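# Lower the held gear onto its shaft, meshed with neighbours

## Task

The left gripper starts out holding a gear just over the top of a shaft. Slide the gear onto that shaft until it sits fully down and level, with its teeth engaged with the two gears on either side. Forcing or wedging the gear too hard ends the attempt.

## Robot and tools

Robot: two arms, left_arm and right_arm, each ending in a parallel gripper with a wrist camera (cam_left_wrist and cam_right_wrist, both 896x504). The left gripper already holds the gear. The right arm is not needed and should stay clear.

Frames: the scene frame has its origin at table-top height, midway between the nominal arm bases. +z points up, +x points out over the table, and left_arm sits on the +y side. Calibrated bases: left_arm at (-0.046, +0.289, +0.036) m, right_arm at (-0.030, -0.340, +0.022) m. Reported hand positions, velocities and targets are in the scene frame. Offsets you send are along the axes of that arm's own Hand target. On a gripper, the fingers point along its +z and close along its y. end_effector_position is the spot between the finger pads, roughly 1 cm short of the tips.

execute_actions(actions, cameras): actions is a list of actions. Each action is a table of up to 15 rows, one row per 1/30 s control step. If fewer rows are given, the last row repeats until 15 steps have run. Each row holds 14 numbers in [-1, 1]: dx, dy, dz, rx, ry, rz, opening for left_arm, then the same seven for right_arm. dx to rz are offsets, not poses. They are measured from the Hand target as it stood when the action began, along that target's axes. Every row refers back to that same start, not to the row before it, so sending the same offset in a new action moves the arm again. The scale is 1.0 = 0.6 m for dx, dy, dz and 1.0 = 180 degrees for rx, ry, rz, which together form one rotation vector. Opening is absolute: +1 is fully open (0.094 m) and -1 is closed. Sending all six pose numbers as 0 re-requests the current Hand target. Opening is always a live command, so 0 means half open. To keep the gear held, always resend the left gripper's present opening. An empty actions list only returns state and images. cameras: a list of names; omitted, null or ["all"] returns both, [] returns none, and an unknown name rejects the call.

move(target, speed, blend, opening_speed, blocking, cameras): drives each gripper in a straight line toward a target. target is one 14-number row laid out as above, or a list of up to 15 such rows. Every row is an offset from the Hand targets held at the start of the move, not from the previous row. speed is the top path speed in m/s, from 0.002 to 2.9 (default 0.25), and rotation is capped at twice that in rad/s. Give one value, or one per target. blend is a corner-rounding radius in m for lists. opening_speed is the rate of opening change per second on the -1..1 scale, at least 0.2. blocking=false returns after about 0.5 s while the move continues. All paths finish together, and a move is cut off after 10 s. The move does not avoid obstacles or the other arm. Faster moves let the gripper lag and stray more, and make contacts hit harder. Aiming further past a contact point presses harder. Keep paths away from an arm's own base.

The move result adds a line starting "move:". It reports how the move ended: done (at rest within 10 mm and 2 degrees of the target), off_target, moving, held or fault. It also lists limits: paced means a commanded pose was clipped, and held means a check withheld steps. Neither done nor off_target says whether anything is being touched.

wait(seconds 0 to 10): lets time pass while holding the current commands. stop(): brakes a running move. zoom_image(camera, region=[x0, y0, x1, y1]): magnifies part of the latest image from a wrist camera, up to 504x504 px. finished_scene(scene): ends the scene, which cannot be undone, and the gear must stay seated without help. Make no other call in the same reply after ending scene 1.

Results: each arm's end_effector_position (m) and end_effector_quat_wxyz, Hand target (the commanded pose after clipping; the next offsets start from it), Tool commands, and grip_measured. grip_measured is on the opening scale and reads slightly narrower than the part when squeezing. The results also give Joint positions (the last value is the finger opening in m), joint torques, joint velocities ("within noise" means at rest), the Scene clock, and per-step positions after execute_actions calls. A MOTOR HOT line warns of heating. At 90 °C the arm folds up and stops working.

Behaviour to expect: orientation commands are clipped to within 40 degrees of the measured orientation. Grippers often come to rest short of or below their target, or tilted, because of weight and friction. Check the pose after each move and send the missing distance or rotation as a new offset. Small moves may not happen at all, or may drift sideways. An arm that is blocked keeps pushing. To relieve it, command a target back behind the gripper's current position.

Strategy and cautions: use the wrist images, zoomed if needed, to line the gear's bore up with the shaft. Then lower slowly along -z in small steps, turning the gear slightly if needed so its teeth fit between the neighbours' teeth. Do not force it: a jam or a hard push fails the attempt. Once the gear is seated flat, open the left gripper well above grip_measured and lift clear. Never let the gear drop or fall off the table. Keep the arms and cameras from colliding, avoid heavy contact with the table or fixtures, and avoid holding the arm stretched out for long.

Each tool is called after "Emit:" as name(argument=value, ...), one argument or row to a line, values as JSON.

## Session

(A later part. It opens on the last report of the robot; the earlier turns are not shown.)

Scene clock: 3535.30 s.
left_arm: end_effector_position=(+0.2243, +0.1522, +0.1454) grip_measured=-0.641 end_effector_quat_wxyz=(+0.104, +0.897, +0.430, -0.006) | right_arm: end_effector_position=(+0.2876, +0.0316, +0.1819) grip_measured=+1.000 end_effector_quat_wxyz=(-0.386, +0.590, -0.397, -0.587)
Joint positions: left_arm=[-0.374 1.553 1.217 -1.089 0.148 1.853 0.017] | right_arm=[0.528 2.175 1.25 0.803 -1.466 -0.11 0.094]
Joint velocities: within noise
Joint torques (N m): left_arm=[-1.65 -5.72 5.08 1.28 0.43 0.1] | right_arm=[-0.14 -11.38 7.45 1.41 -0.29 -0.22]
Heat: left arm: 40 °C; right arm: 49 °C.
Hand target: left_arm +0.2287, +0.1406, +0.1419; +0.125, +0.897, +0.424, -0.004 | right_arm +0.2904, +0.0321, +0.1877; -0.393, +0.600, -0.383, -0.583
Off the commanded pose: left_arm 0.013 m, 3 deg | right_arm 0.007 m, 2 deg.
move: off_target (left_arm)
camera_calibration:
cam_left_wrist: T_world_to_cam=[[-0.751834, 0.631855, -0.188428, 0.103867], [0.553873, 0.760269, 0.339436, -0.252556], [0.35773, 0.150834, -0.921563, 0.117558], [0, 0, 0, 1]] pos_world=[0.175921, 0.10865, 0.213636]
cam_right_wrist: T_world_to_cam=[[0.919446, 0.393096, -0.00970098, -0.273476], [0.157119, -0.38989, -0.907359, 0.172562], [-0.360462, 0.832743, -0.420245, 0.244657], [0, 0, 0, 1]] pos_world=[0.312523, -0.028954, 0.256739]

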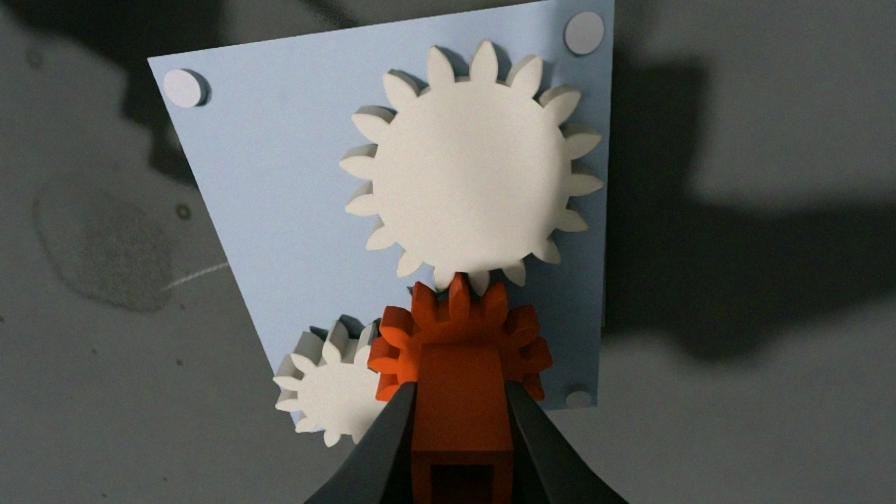

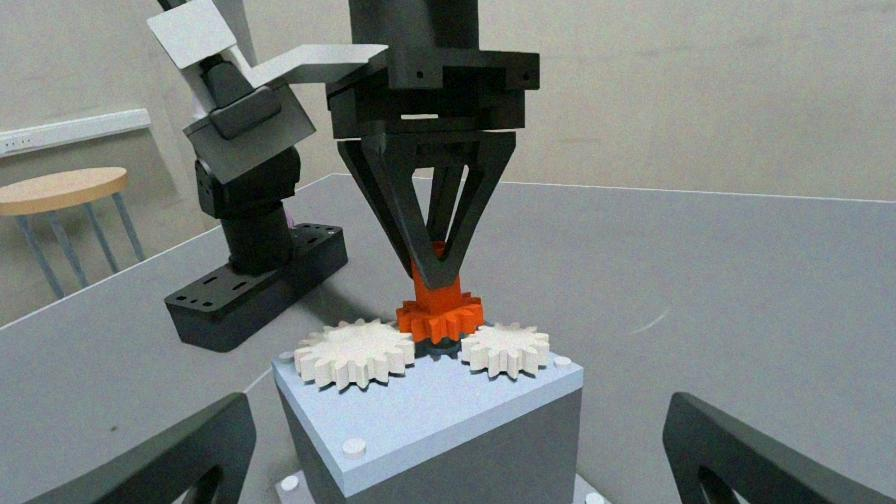

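Emit:
move(
  target=[
    [0,0,0,0,0,-0.065,-1,0,0,0,0,0,0,1],
    [0.0018,0,0,0,-0.014,-0.065,-1,0,0,0,0,0,0,1],
  ],
  speed=0.06,
)

Emit:
zoom_image(
  camera="cam_left_wrist",
  region=[300, 200, 560, 400],
)

Emit:
zoom_image(
  camera="cam_right_wrist",
  region=[370, 240, 510, 380],
)

Scene clock: 3551.50 s.
left_arm: end_effector_position=(+0.2248, +0.1523, +0.1459) grip_measured=-0.641 end_effector_quat_wxyz=(+0.109, +0.864, +0.491, -0.019) | right_arm: end_effector_position=(+0.2876, +0.0316, +0.1819) grip_measured=+1.000 end_effector_quat_wxyz=(-0.386, +0.590, -0.397, -0.587)
Joint positions: left_arm=[-0.363 1.553 1.217 -1.088 0.167 1.724 0.017] | right_arm=[0.528 2.175 1.25 0.803 -1.466 -0.11 0.094]
Joint velocities: within noise
Joint torques (N m): left_arm=[-0.01 -4.51 5.93 1.12 0.76 -0.32] | right_arm=[-0.05 -11.44 7.51 1.43 -0.28 -0.21]
Heat: left arm: 38 °C; right arm: 49 °C.
Hand target: left_arm +0.2294, +0.1414, +0.1417; +0.133, +0.849, +0.510, -0.037 | right_arm +0.2904, +0.0321, +0.1877; -0.393, +0.600, -0.383, -0.583
Off the commanded pose: left_arm 0.013 m, 4 deg | right_arm 0.007 m, 2 deg.
move: off_target (left_arm)
camera_calibration:
cam_left_wrist: T_world_to_cam=[[-0.835567, 0.519499, -0.17874, 0.138732], [0.455977, 0.837247, 0.301834, -0.237363], [0.306452, 0.170701, -0.936455, 0.128555], [0, 0, 0, 1]] pos_world=[0.184755, 0.104715, 0.216827]
cam_right_wrist: T_world_to_cam=[[0.919446, 0.393096, -0.00970098, -0.273476], [0.157119, -0.38989, -0.907359, 0.172562], [-0.360462, 0.832743, -0.420245, 0.244657], [0, 0, 0, 1]] pos_world=[0.312523, -0.028954, 0.256739]

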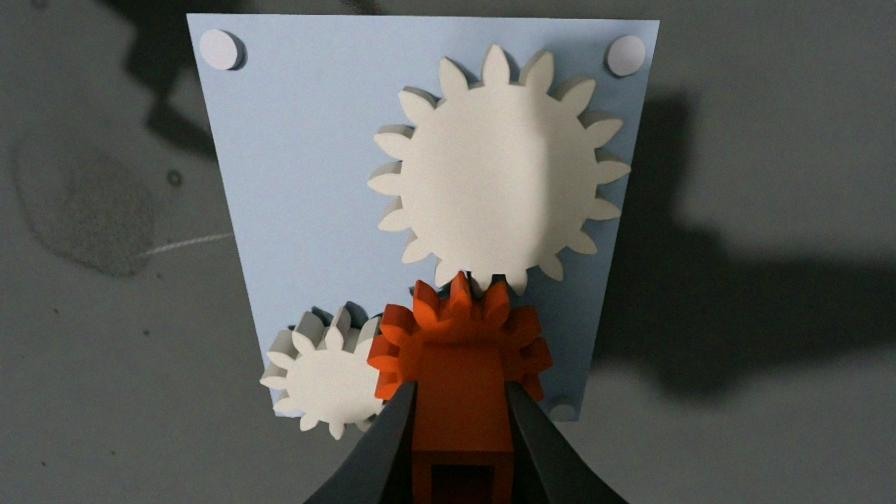

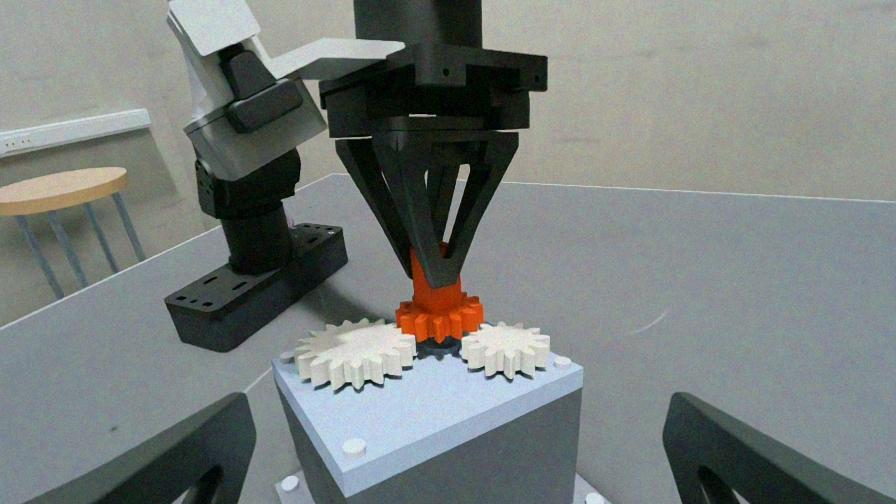

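Scaled by 1.938 from the camera's 896x504 image, which has a finer 1280x720 frame.

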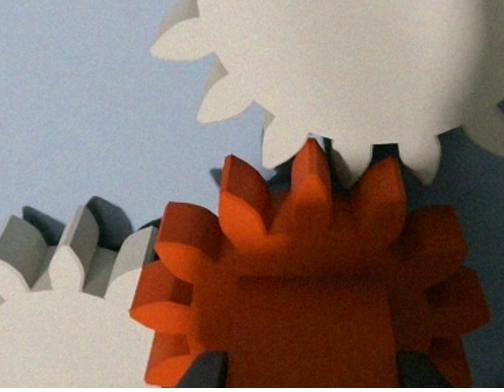

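Scaled by 3.600 from the camera's 896x504 image, which has a finer 1280x720 frame.

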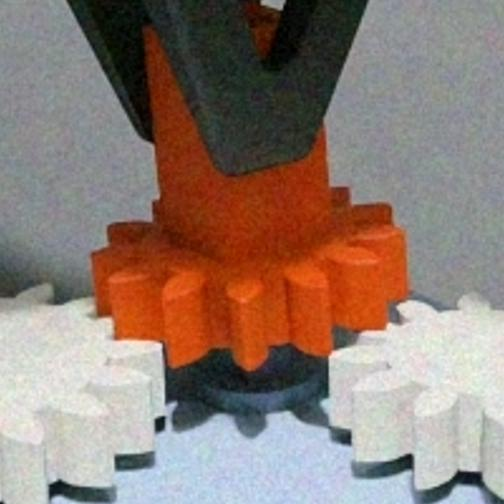

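Emit:
move(
  target=[
    [0.0026,0,0.003,0,-0.02,0.0,-1,0,0,0,0,0,0,1],
    [0.0026,0,0.003,0,-0.02,-0.03,-1,0,0,0,0,0,0,1],
  ],
  speed=0.06,
)

Emit:
zoom_image(
  camera="cam_left_wrist",
  region=[300, 200, 560, 400],
)

Emit:
zoom_image(
  camera="cam_right_wrist",
  region=[370, 240, 510, 380],
)

Scene clock: 3563.07 s.
left_arm: end_effector_position=(+0.2261, +0.1536, +0.1458) grip_measured=-0.641 end_effector_quat_wxyz=(+0.126, +0.826, +0.546, -0.054) | right_arm: end_effector_position=(+0.2876, +0.0316, +0.1819) grip_measured=+1.000 end_effector_quat_wxyz=(-0.386, +0.590, -0.397, -0.587)
Joint positions: left_arm=[-0.316 1.562 1.217 -1.09 0.24 1.631 0.017] | right_arm=[0.528 2.175 1.25 0.803 -1.466 -0.11 0.094]
Joint velocities: within noise
Joint torques (N m): left_arm=[-0.55 -4.44 5.33 1.16 0.79 0.07] | right_arm=[-0.01 -11.3 7.36 1.4 -0.28 -0.22]
Heat: left arm: 38 °C; right arm: 49 °C.
Hand target: left_arm +0.2303, +0.1422, +0.1397; +0.147, +0.822, +0.545, -0.069 | right_arm +0.2904, +0.0321, +0.1878; -0.393, +0.600, -0.383, -0.583
Off the commanded pose: left_arm 0.014 m, 3 deg | right_arm 0.007 m, 2 deg.
move: off_target (left_arm)
camera_calibration:
cam_left_wrist: T_world_to_cam=[[-0.903433, 0.397377, -0.160937, 0.170662], [0.360237, 0.907125, 0.217607, -0.215777], [0.232462, 0.138618, -0.962677, 0.153315], [0, 0, 0, 1]] pos_world=[0.196272, 0.106667, 0.222013]
cam_right_wrist: T_world_to_cam=[[0.919446, 0.393096, -0.00970098, -0.273476], [0.157119, -0.38989, -0.907359, 0.172562], [-0.360462, 0.832743, -0.420245, 0.244657], [0, 0, 0, 1]] pos_world=[0.312523, -0.028954, 0.256739]

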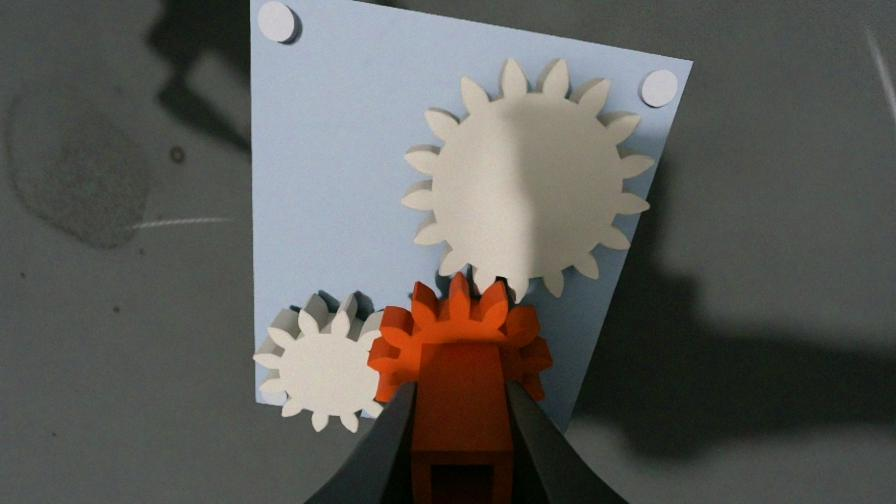

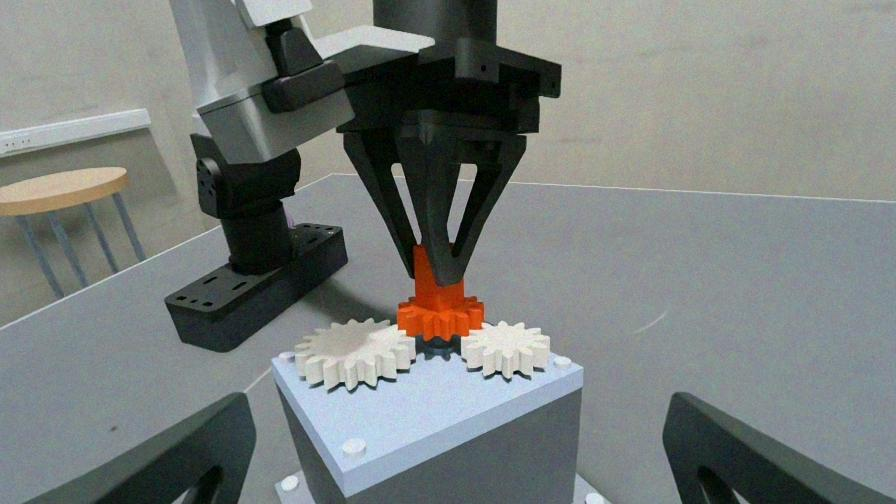

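Scaled by 1.938 from the camera's 896x504 image, which has a finer 1280x720 frame.

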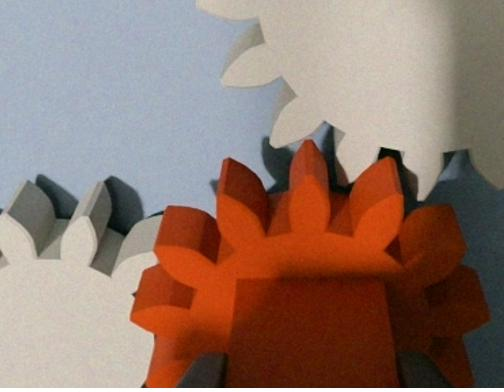

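Scaled by 3.600 from the camera's 896x504 image, which has a finer 1280x720 frame.

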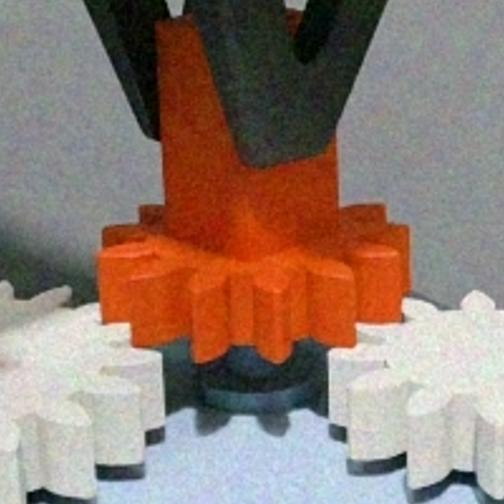

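Emit:
move(
  target=[
    [0,0,0.004,0,0,0.02,-1,0,0,0,0,0,0,1],
    [0,0,0.006,0,0,-0.01,-1,0,0,0,0,0,0,1],
    [0,0,0.006,0,0,0.03,-1,0,0,0,0,0,0,1],
    [0,0,0.006,0,0,0.0,-1,0,0,0,0,0,0,1],
  ],
  speed=0.06,
)

Emit:
zoom_image(
  camera="cam_left_wrist",
  region=[300, 200, 560, 400],
)

Emit:
zoom_image(
  camera="cam_right_wrist",
  region=[370, 240, 510, 380],
)

Scene clock: 3580.90 s.
left_arm: end_effector_position=(+0.2260, +0.1535, +0.1454) grip_measured=-0.641 end_effector_quat_wxyz=(+0.126, +0.826, +0.547, -0.054) | right_arm: end_effector_position=(+0.2876, +0.0316, +0.1818) grip_measured=+1.000 end_effector_quat_wxyz=(-0.386, +0.590, -0.397, -0.587)
Joint positions: left_arm=[-0.316 1.562 1.215 -1.088 0.24 1.629 0.017] | right_arm=[0.528 2.175 1.25 0.803 -1.466 -0.11 0.094]
Joint velocities: within noise
Joint torques (N m): left_arm=[-0.92 -4.18 4.6 1.27 0.75 0.03] | right_arm=[-0.01 -11.47 7.35 1.43 -0.28 -0.2]
Heat: left arm: 37 °C; right arm: 49 °C.
Hand target: left_arm +0.2305, +0.1411, +0.1363; +0.147, +0.822, +0.545, -0.069 | right_arm +0.2904, +0.0321, +0.1877; -0.393, +0.599, -0.383, -0.583
Off the commanded pose: left_arm 0.016 m, 3 deg | right_arm 0.007 m, 2 deg.
move: off_target (left_arm)
camera_calibration:
cam_left_wrist: T_world_to_cam=[[-0.904248, 0.39568, -0.160537, 0.17098], [0.358814, 0.907911, 0.216679, -0.215234], [0.231489, 0.138328, -0.962953, 0.153203], [0, 0, 0, 1]] pos_world=[0.196372, 0.106568, 0.221613]
cam_right_wrist: T_world_to_cam=[[0.919423, 0.39314, -0.0101174, -0.273362], [0.156827, -0.390115, -0.907312, 0.172544], [-0.360648, 0.832617, -0.420336, 0.244693], [0, 0, 0, 1]] pos_world=[0.312523, -0.028954, 0.256639]

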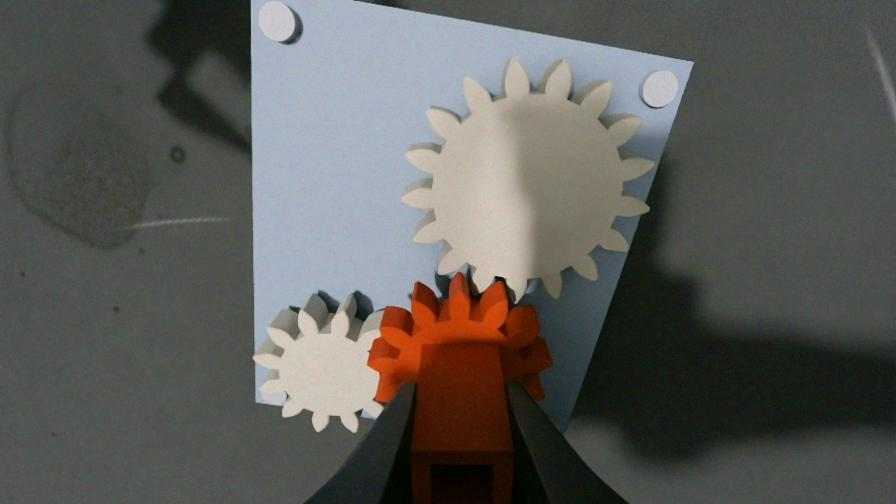

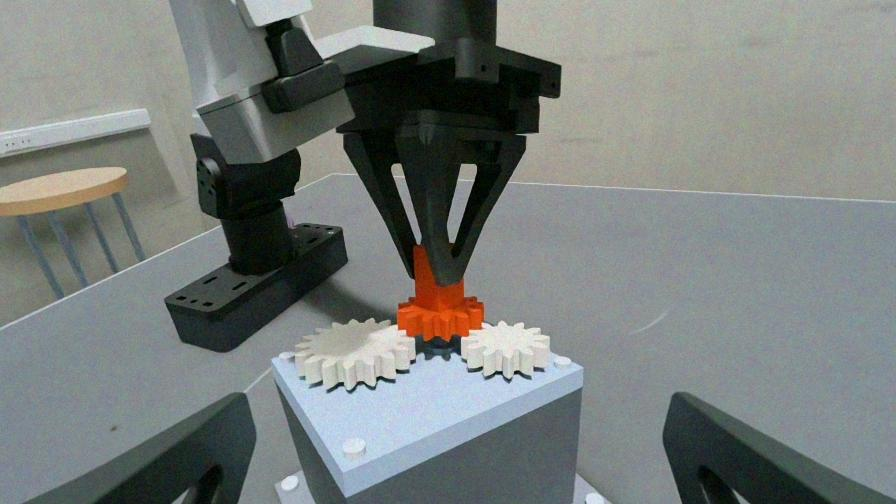

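Scaled by 1.938 from the camera's 896x504 image, which has a finer 1280x720 frame.

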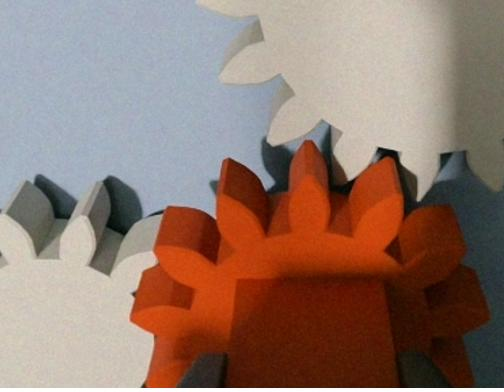

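Scaled by 3.600 from the camera's 896x504 image, which has a finer 1280x720 frame.

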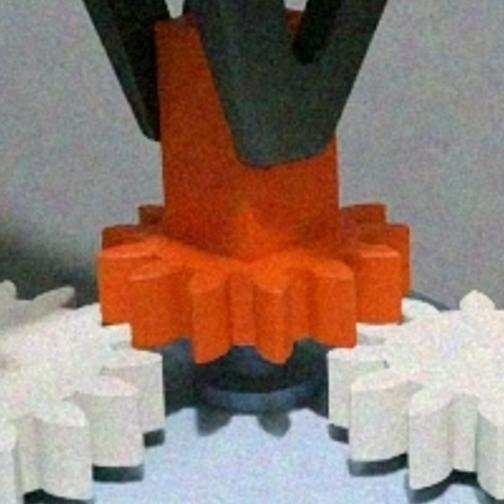

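Emit:
move(
  target=[
    [0,0,0,0,0,0.13,-1,0,0,0,0,0,0,1],
    [0,0,0,0,0,0.0,-1,0,0,0,0,0,0,1],
    [0,0,0,0,0,0.13,-1,0,0,0,0,0,0,1],
  ],
  speed=0.15,
  cameras=["cam_right_wrist"],
)

Scene clock: 3692.27 s.
left_arm: end_effector_position=(+0.2249, +0.1539, +0.1450) grip_measured=-0.641 end_effector_quat_wxyz=(+0.133, +0.914, +0.382, -0.031) | right_arm: end_effector_position=(+0.2876, +0.0316, +0.1818) grip_measured=+1.000 end_effector_quat_wxyz=(-0.386, +0.590, -0.397, -0.587)
Joint positions: left_arm=[-0.316 1.562 1.214 -1.092 0.241 2.008 0.017] | right_arm=[0.528 2.175 1.25 0.803 -1.466 -0.11 0.094]
Joint velocities: within noise
Joint torques (N m): left_arm=[-0.92 -4.18 4.62 1.33 0.75 0.31] | right_arm=[-0.1 -11.52 7.5 1.43 -0.27 -0.2]
Heat: left arm: 36 °C; right arm: 49 °C.
Hand target: left_arm +0.2304, +0.1411, +0.1363; +0.158, +0.916, +0.367, -0.038 | right_arm +0.2904, +0.0321, +0.1877; -0.393, +0.599, -0.383, -0.583
Off the commanded pose: left_arm 0.016 m, 3 deg | right_arm 0.007 m, 2 deg.
move: off_target (left_arm)
camera_calibration:
cam_right_wrist: T_world_to_cam=[[0.919423, 0.39314, -0.0101174, -0.273362], [0.156827, -0.390115, -0.907312, 0.172544], [-0.360648, 0.832617, -0.420336, 0.244693], [0, 0, 0, 1]] pos_world=[0.312523, -0.028954, 0.256639]
Images, in order (width x height): cam_right_wrist 896x504.

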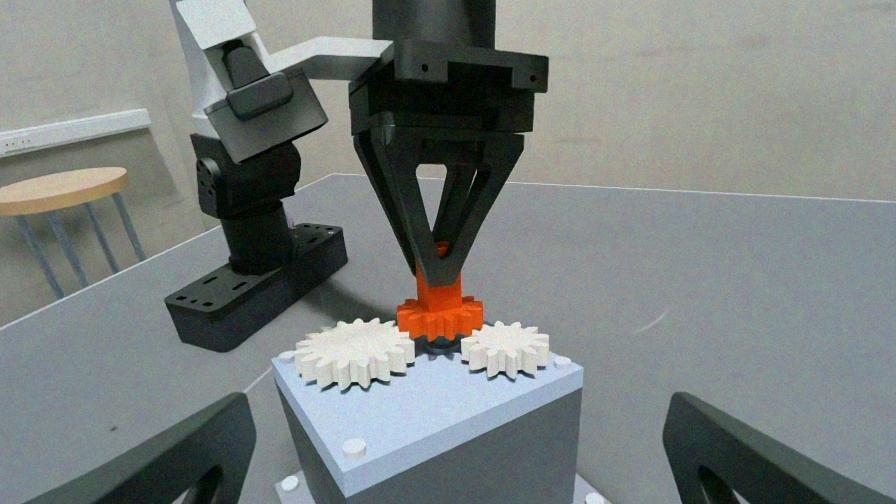

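Emit:
zoom_image(
  camera="cam_right_wrist",
  region=[380, 270, 500, 390],
)

Emit:
execute_actions(
  actions=[],
  cameras=["cam_left_wrist"],
)

Emit:
zoom_image(
  camera="cam_left_wrist",
  region=[300, 200, 560, 400],
)

Scaled by 4.200 from the camera's 896x504 image, which has a finer 1280x720 frame.

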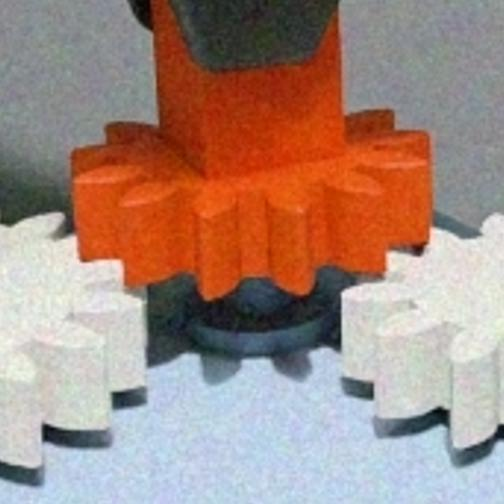

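Scene clock: 3700.00 s.
left_arm: end_effector_position=(+0.2250, +0.1540, +0.1450) grip_measured=-0.641 end_effector_quat_wxyz=(+0.133, +0.914, +0.382, -0.031) | right_arm: end_effector_position=(+0.2876, +0.0316, +0.1818) grip_measured=+1.000 end_effector_quat_wxyz=(-0.386, +0.590, -0.397, -0.587)
Joint positions: left_arm=[-0.316 1.562 1.214 -1.092 0.241 2.008 0.017] | right_arm=[0.528 2.175 1.25 0.803 -1.466 -0.11 0.094]
Joint velocities: within noise
Joint torques (N m): left_arm=[-0.9 -4.25 4.49 1.3 0.76 0.34] | right_arm=[-0.05 -11.41 7.45 1.42 -0.28 -0.21]
Heat: left arm: 36 °C; right arm: 49 °C.
Hand target: left_arm +0.2304, +0.1411, +0.1363; +0.158, +0.916, +0.367, -0.038 | right_arm +0.2904, +0.0321, +0.1877; -0.393, +0.599, -0.383, -0.583
Tool commands: left_gripper/opening=-1.0 right_gripper/opening=+1.0
Off the commanded pose: left_arm 0.017 m, 3 deg | right_arm 0.007 m, 2 deg.
camera_calibration:
cam_left_wrist: T_world_to_cam=[[-0.684448, 0.692542, -0.227851, 0.0842065], [0.634891, 0.719815, 0.280676, -0.257643], [0.358391, 0.0474481, -0.932365, 0.134022], [0, 0, 0, 1]] pos_world=[0.173178, 0.120779, 0.216458]
Images, in order (width x height): cam_left_wrist 896x504.

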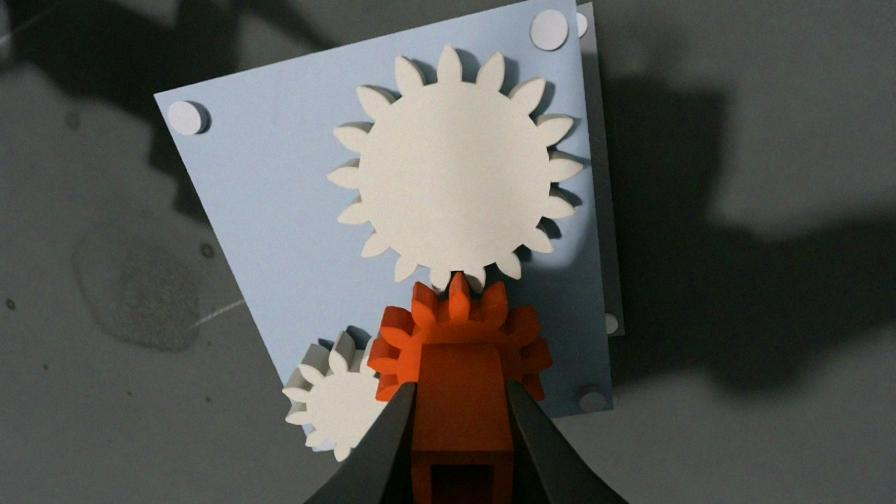

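Scaled by 1.938 from the camera's 896x504 image, which has a finer 1280x720 frame.

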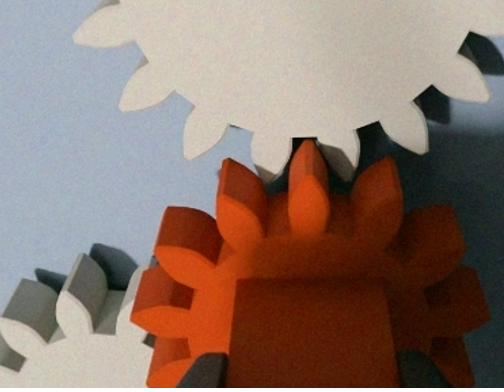

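Emit:
move(
  target=[
    [0,0,0,0.02,0,0,-1,0,0,0,0,0,0,1],
    [0,0,0,-0.02,0,0,-1,0,0,0,0,0,0,1],
    [0,0,0,0,0.02,0,-1,0,0,0,0,0,0,1],
    [0,0,0,0,-0.02,0,-1,0,0,0,0,0,0,1],
    [0,0,0,0,0,0.015,-1,0,0,0,0,0,0,1],
    [0,0,0,0,0,-0.015,-1,0,0,0,0,0,0,1],
    [0,0,0,0,0,0,-1,0,0,0,0,0,0,1],
  ],
  speed=0.1,
  cameras=["cam_left_wrist"],
)

Emit:
zoom_image(
  camera="cam_left_wrist",
  region=[270, 200, 560, 440],
)

Scene clock: 3723.37 s.
left_arm: end_effector_position=(+0.2251, +0.1548, +0.1449) grip_measured=-0.641 end_effector_quat_wxyz=(+0.138, +0.911, +0.386, -0.040) | right_arm: end_effector_position=(+0.2876, +0.0316, +0.1818) grip_measured=+1.000 end_effector_quat_wxyz=(-0.386, +0.590, -0.397, -0.587)
Joint positions: left_arm=[-0.301 1.567 1.216 -1.096 0.262 2.012 0.017] | right_arm=[0.528 2.175 1.25 0.803 -1.466 -0.11 0.094]
Joint velocities: within noise
Joint torques (N m): left_arm=[-2.26 -4.68 4.29 1.35 0.53 0.27] | right_arm=[0.05 -11.3 7.41 1.41 -0.29 -0.18]
Heat: left arm: 36 °C; right arm: 49 °C.
Hand target: left_arm +0.2304, +0.1410, +0.1363; +0.158, +0.916, +0.367, -0.038 | right_arm +0.2904, +0.0321, +0.1877; -0.393, +0.599, -0.383, -0.583
Off the commanded pose: left_arm 0.017 m, 3 deg | right_arm 0.007 m, 2 deg.
move: off_target (left_arm)
camera_calibration:
cam_left_wrist: T_world_to_cam=[[-0.692728, 0.683124, -0.231235, 0.0875962], [0.63267, 0.729524, 0.259855, -0.256225], [0.346204, 0.0337133, -0.937553, 0.139536], [0, 0, 0, 1]] pos_world=[0.174478, 0.122379, 0.217659]
Images, in order (width x height): cam_left_wrist 896x504.

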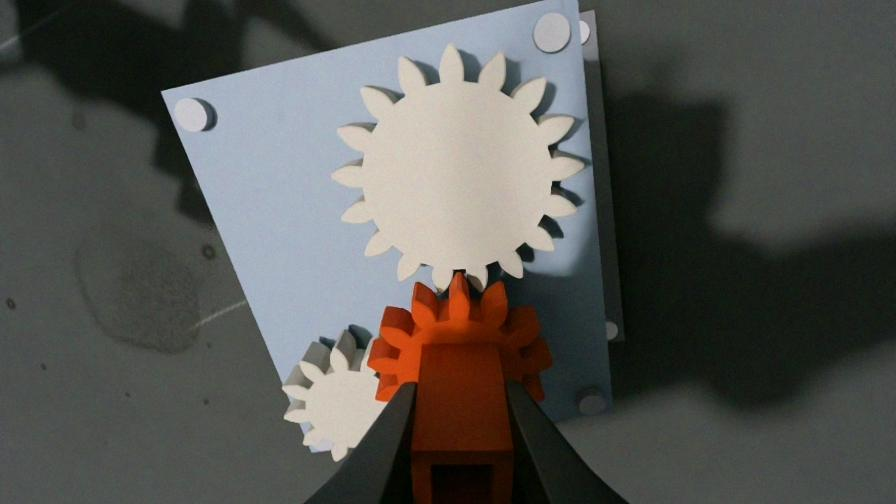

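Scaled by 1.738 from the camera's 896x504 image, which has a finer 1280x720 frame.

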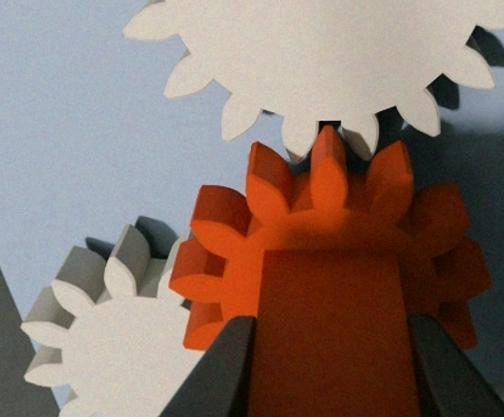

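Emit:
move(
  target=[
    [0,0,-0.042,0,0,0,-1,0,0,0,0,0,0,1],
    [0.0025,0.0034,-0.038,0.017,-0.013,0,-1,0,0,0,0,0,0,1],
    [0.0025,0.0034,-0.007,0.017,-0.013,0,-1,0,0,0,0,0,0,1],
  ],
  speed=0.06,
  cameras=["cam_right_wrist"],
)

Emit:
zoom_image(
  camera="cam_right_wrist",
  region=[370, 240, 510, 380],
)

Scene clock: 3749.23 s.
left_arm: end_effector_position=(+0.2272, +0.1537, +0.1417) grip_measured=-0.641 end_effector_quat_wxyz=(+0.118, +0.919, +0.371, -0.067) | right_arm: end_effector_position=(+0.2876, +0.0316, +0.1818) grip_measured=+1.000 end_effector_quat_wxyz=(-0.386, +0.590, -0.397, -0.587)
Joint positions: left_arm=[-0.299 1.643 1.287 -1.165 0.268 2.058 0.017] | right_arm=[0.528 2.175 1.25 0.803 -1.466 -0.11 0.094]
Joint velocities: within noise
Joint torques (N m): left_arm=[-1.36 -5.85 6.22 0.85 0.62 0.18] | right_arm=[-0.03 -11.44 7.42 1.42 -0.3 -0.2]
Heat: left arm: 35 °C; right arm: 49 °C.
Hand target: left_arm +0.2327, +0.1421, +0.1405; +0.141, +0.919, +0.363, -0.067 | right_arm +0.2904, +0.0321, +0.1877; -0.393, +0.599, -0.383, -0.583
Off the commanded pose: left_arm 0.013 m, 3 deg | right_arm 0.007 m, 2 deg.
move: off_target (left_arm)
camera_calibration:
cam_right_wrist: T_world_to_cam=[[0.919423, 0.39314, -0.0101174, -0.273362], [0.156827, -0.390115, -0.907312, 0.172544], [-0.360648, 0.832617, -0.420336, 0.244693], [0, 0, 0, 1]] pos_world=[0.312523, -0.028954, 0.256639]
Images, in order (width x height): cam_right_wrist 896x504.

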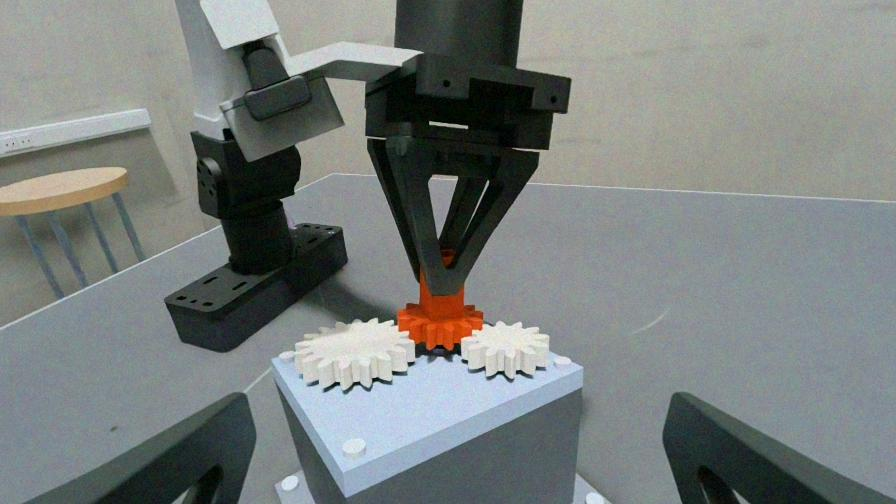

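Scaled by 3.600 from the camera's 896x504 image, which has a finer 1280x720 frame.

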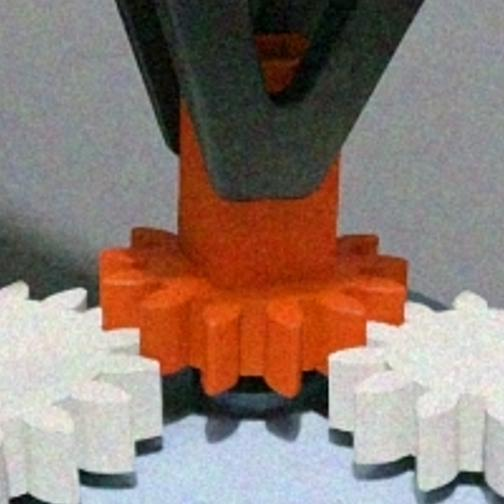

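Emit:
move(
  target=[
    [-0.0012,-0.0017,0.003,-0.01,0.007,0,-1,0,0,0,0,0,0,1],
    [-0.0025,-0.0034,0.008,-0.019,0.0145,0,-1,0,0,0,0,0,0,1],
  ],
  speed=0.06,
  cameras=["cam_right_wrist"],
)

Emit:
zoom_image(
  camera="cam_right_wrist",
  region=[370, 240, 510, 380],
)

Scene clock: 3758.00 s.
left_arm: end_effector_position=(+0.2257, +0.1527, +0.1356) grip_measured=-0.641 end_effector_quat_wxyz=(+0.136, +0.915, +0.376, -0.041) | right_arm: end_effector_position=(+0.2876, +0.0316, +0.1818) grip_measured=+1.000 end_effector_quat_wxyz=(-0.386, +0.590, -0.397, -0.587)
Joint positions: left_arm=[-0.308 1.582 1.195 -1.066 0.261 2.028 0.017] | right_arm=[0.528 2.175 1.25 0.803 -1.466 -0.11 0.094]
Joint velocities: within noise
Joint torques (N m): left_arm=[-1.73 -6.71 5.3 1.13 0.53 0.08] | right_arm=[-0.1 -11.4 7.43 1.41 -0.3 -0.2]
Heat: left arm: 36 °C; right arm: 49 °C.
Hand target: left_arm +0.2302, +0.1410, +0.1359; +0.160, +0.915, +0.368, -0.035 | right_arm +0.2904, +0.0321, +0.1877; -0.393, +0.599, -0.383, -0.583
Off the commanded pose: left_arm 0.012 m, 3 deg | right_arm 0.007 m, 2 deg.
move: off_target (left_arm)
camera_calibration:
cam_right_wrist: T_world_to_cam=[[0.919423, 0.39314, -0.0101174, -0.273362], [0.156827, -0.390115, -0.907312, 0.172544], [-0.360648, 0.832617, -0.420336, 0.244693], [0, 0, 0, 1]] pos_world=[0.312523, -0.028954, 0.256639]
Images, in order (width x height): cam_right_wrist 896x504.

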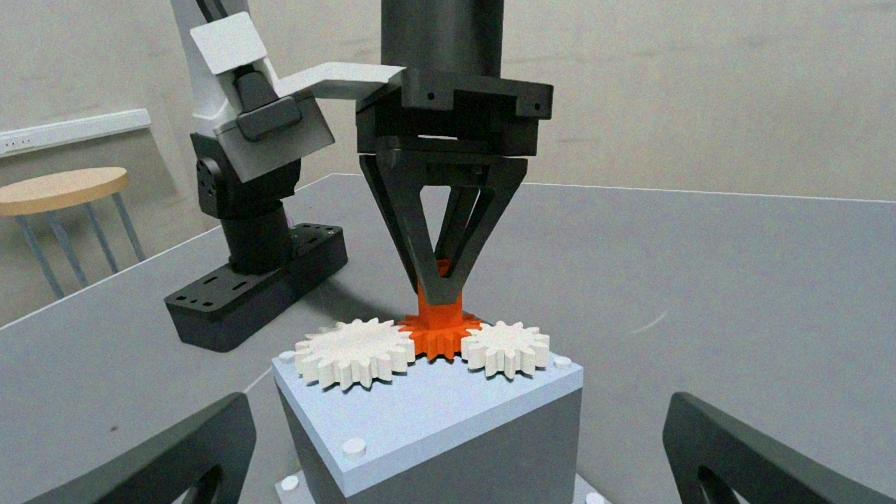

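Scaled by 3.600 from the camera's 896x504 image, which has a finer 1280x720 frame.

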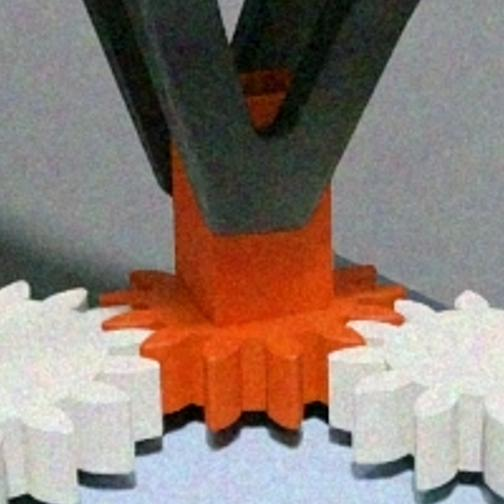

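Emit:
move(
  target=[
    [0,0,0.005,0.006,0.006,0,-1,0,0,0,0,0,0,1],
    [0,0,0.007,-0.006,-0.006,0,-1,0,0,0,0,0,0,1],
    [0,0,0.007,0,0,0,-1,0,0,0,0,0,0,1],
  ],
  speed=0.05,
  cameras=["cam_left_wrist","cam_right_wrist"],
)

Emit:
zoom_image(
  camera="cam_right_wrist",
  region=[370, 240, 510, 380],
)

Scene clock: 3765.50 s.
left_arm: end_effector_position=(+0.2253, +0.1525, +0.1353) grip_measured=-0.641 end_effector_quat_wxyz=(+0.138, +0.914, +0.380, -0.036) | right_arm: end_effector_position=(+0.2876, +0.0316, +0.1818) grip_measured=+1.000 end_effector_quat_wxyz=(-0.386, +0.590, -0.397, -0.587)
Joint positions: left_arm=[-0.311 1.571 1.182 -1.052 0.257 2.016 0.017] | right_arm=[0.528 2.175 1.25 0.803 -1.466 -0.11 0.094]
Joint velocities: within noise
Joint torques (N m): left_arm=[-1.92 -5.3 5.48 1.21 0.57 0.15] | right_arm=[-0.08 -11.41 7.49 1.42 -0.28 -0.22]
Heat: left arm: 36 °C; right arm: 49 °C.
Hand target: left_arm +0.2303, +0.1397, +0.1319; +0.160, +0.915, +0.368, -0.035 | right_arm +0.2904, +0.0321, +0.1877; -0.393, +0.599, -0.383, -0.583
Off the commanded pose: left_arm 0.014 m, 3 deg | right_arm 0.007 m, 2 deg.
move: off_target (left_arm)
camera_calibration:
cam_left_wrist: T_world_to_cam=[[-0.682127, 0.692521, -0.234771, 0.0838117], [0.639573, 0.720672, 0.267541, -0.253468], [0.35447, 0.032344, -0.934508, 0.12838], [0, 0, 0, 1]] pos_world=[0.173775, 0.120474, 0.207462]
cam_right_wrist: T_world_to_cam=[[0.919423, 0.39314, -0.0101174, -0.273362], [0.156827, -0.390115, -0.907312, 0.172544], [-0.360648, 0.832617, -0.420336, 0.244693], [0, 0, 0, 1]] pos_world=[0.312523, -0.028954, 0.256639]

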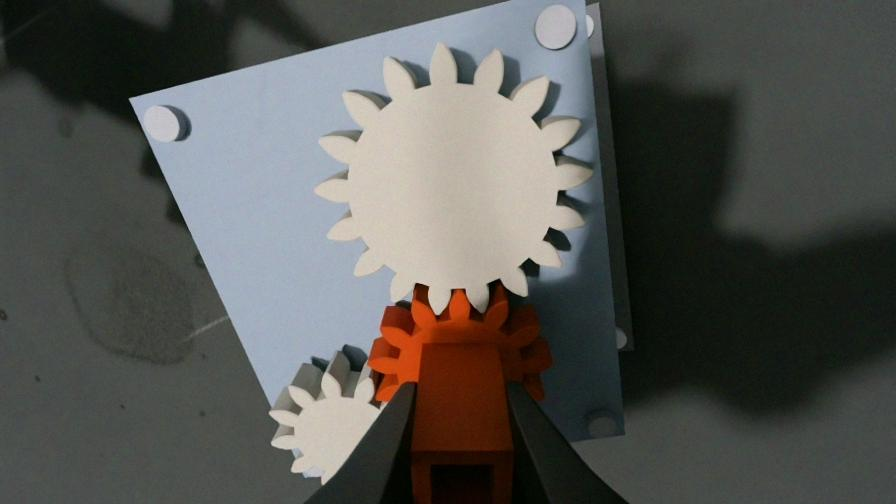

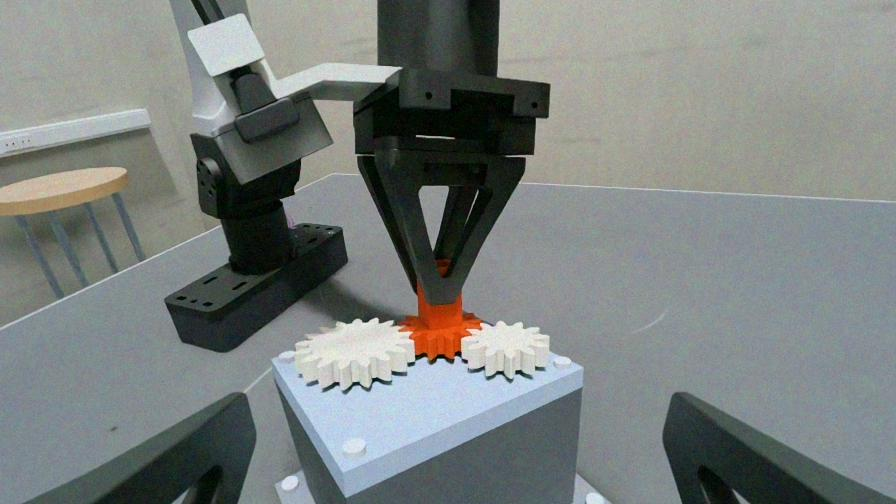

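Scaled by 3.600 from the camera's 896x504 image, which has a finer 1280x720 frame.

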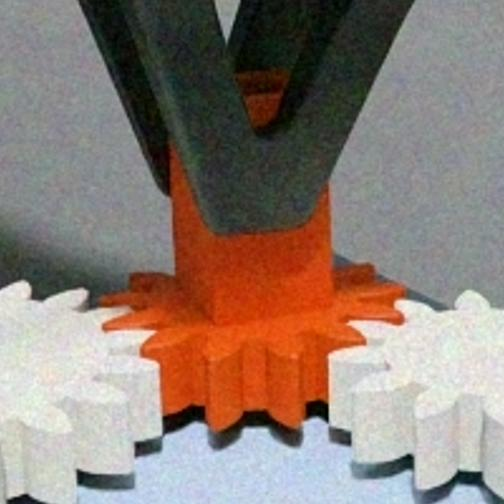

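Emit:
move(
  target=[
    [0,0,-0.006,0,0,0,-1,0,0,0,0,0,0,1],
    [0,0,-0.006,0,0,0,0.0,0,0,0,0,0,0,1],
    [0,0,-0.1,0,0,0,0.0,0,0,0,0,0,0,1],
  ],
  speed=0.1,
  opening_speed=1.0,
)

Emit:
zoom_image(
  camera="cam_right_wrist",
  region=[370, 240, 510, 380],
)

Scene clock: 3779.07 s.
left_arm: end_effector_position=(+0.2252, +0.1605, +0.1765) grip_measured=-0.002 end_effector_quat_wxyz=(+0.145, +0.915, +0.374, -0.042) | right_arm: end_effector_position=(+0.2876, +0.0316, +0.1818) grip_measured=+1.000 end_effector_quat_wxyz=(-0.386, +0.590, -0.397, -0.587)
Joint positions: left_arm=[-0.273 1.555 1.327 -1.224 0.28 2.067 0.047] | right_arm=[0.528 2.175 1.25 0.803 -1.466 -0.11 0.094]
Joint velocities: within noise
Joint torques (N m): left_arm=[0.25 -7.47 9.05 0.38 0.41 0.29] | right_arm=[-0.06 -11.32 7.47 1.43 -0.28 -0.2]
Heat: left arm: 36 °C; right arm: 49 °C.
Hand target: left_arm +0.2271, +0.1588, +0.1886; +0.160, +0.915, +0.368, -0.035 | right_arm +0.2904, +0.0321, +0.1877; -0.393, +0.599, -0.383, -0.583
Off the commanded pose: left_arm 0.012 m, 2 deg | right_arm 0.007 m, 2 deg.
move: off_target (left_arm); target 2's new opening was sent with left_arm's hand 0.013 m and 3 deg from that target
camera_calibration:
cam_left_wrist: T_world_to_cam=[[-0.673572, 0.697424, -0.244745, 0.0869564], [0.649755, 0.716561, 0.253692, -0.269388], [0.352305, 0.0118557, -0.93581, 0.170701], [0, 0, 0, 1]] pos_world=[0.173468, 0.130363, 0.249368]
cam_right_wrist: T_world_to_cam=[[0.919423, 0.39314, -0.0101174, -0.273362], [0.156827, -0.390115, -0.907312, 0.172544], [-0.360648, 0.832617, -0.420336, 0.244693], [0, 0, 0, 1]] pos_world=[0.312523, -0.028954, 0.256639]

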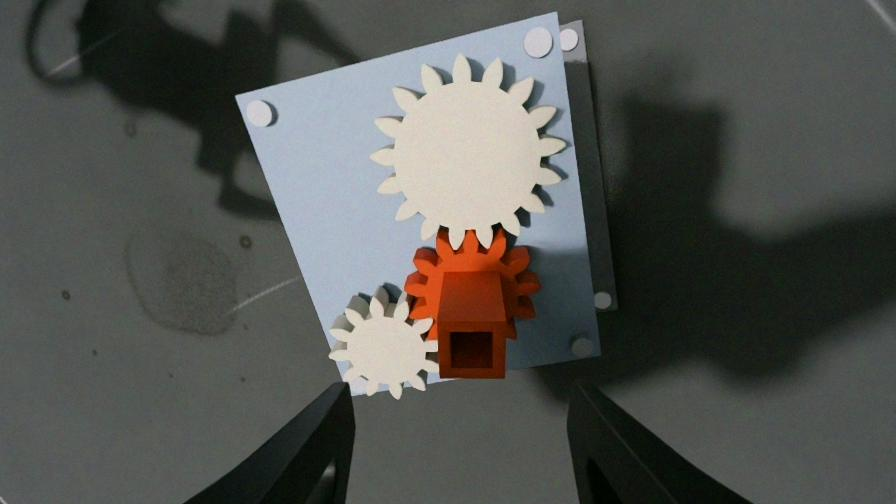

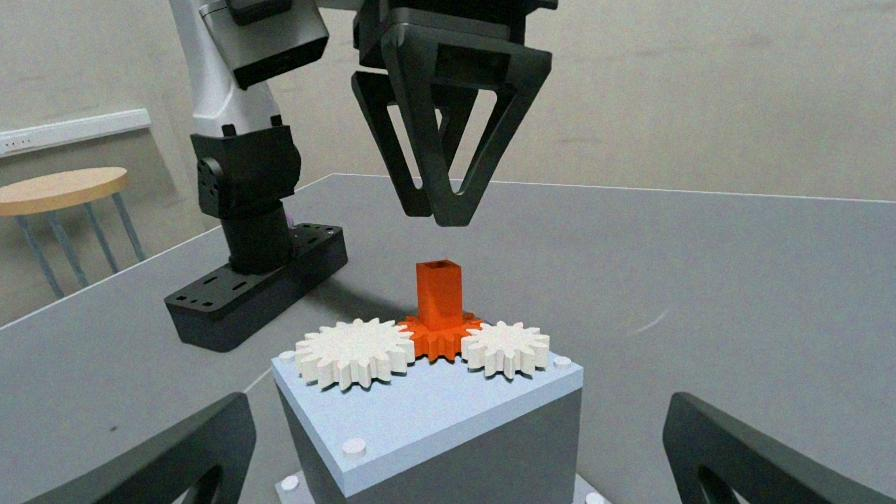

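Scaled by 3.600 from the camera's 896x504 image, which has a finer 1280x720 frame.

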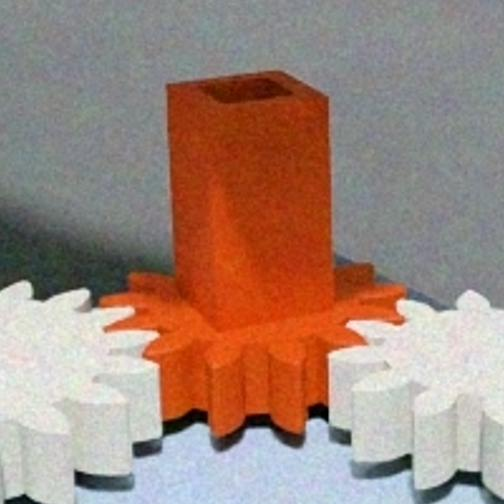

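Emit:
finished_scene(
  scene=1,
)

The scene is finished: the task was done.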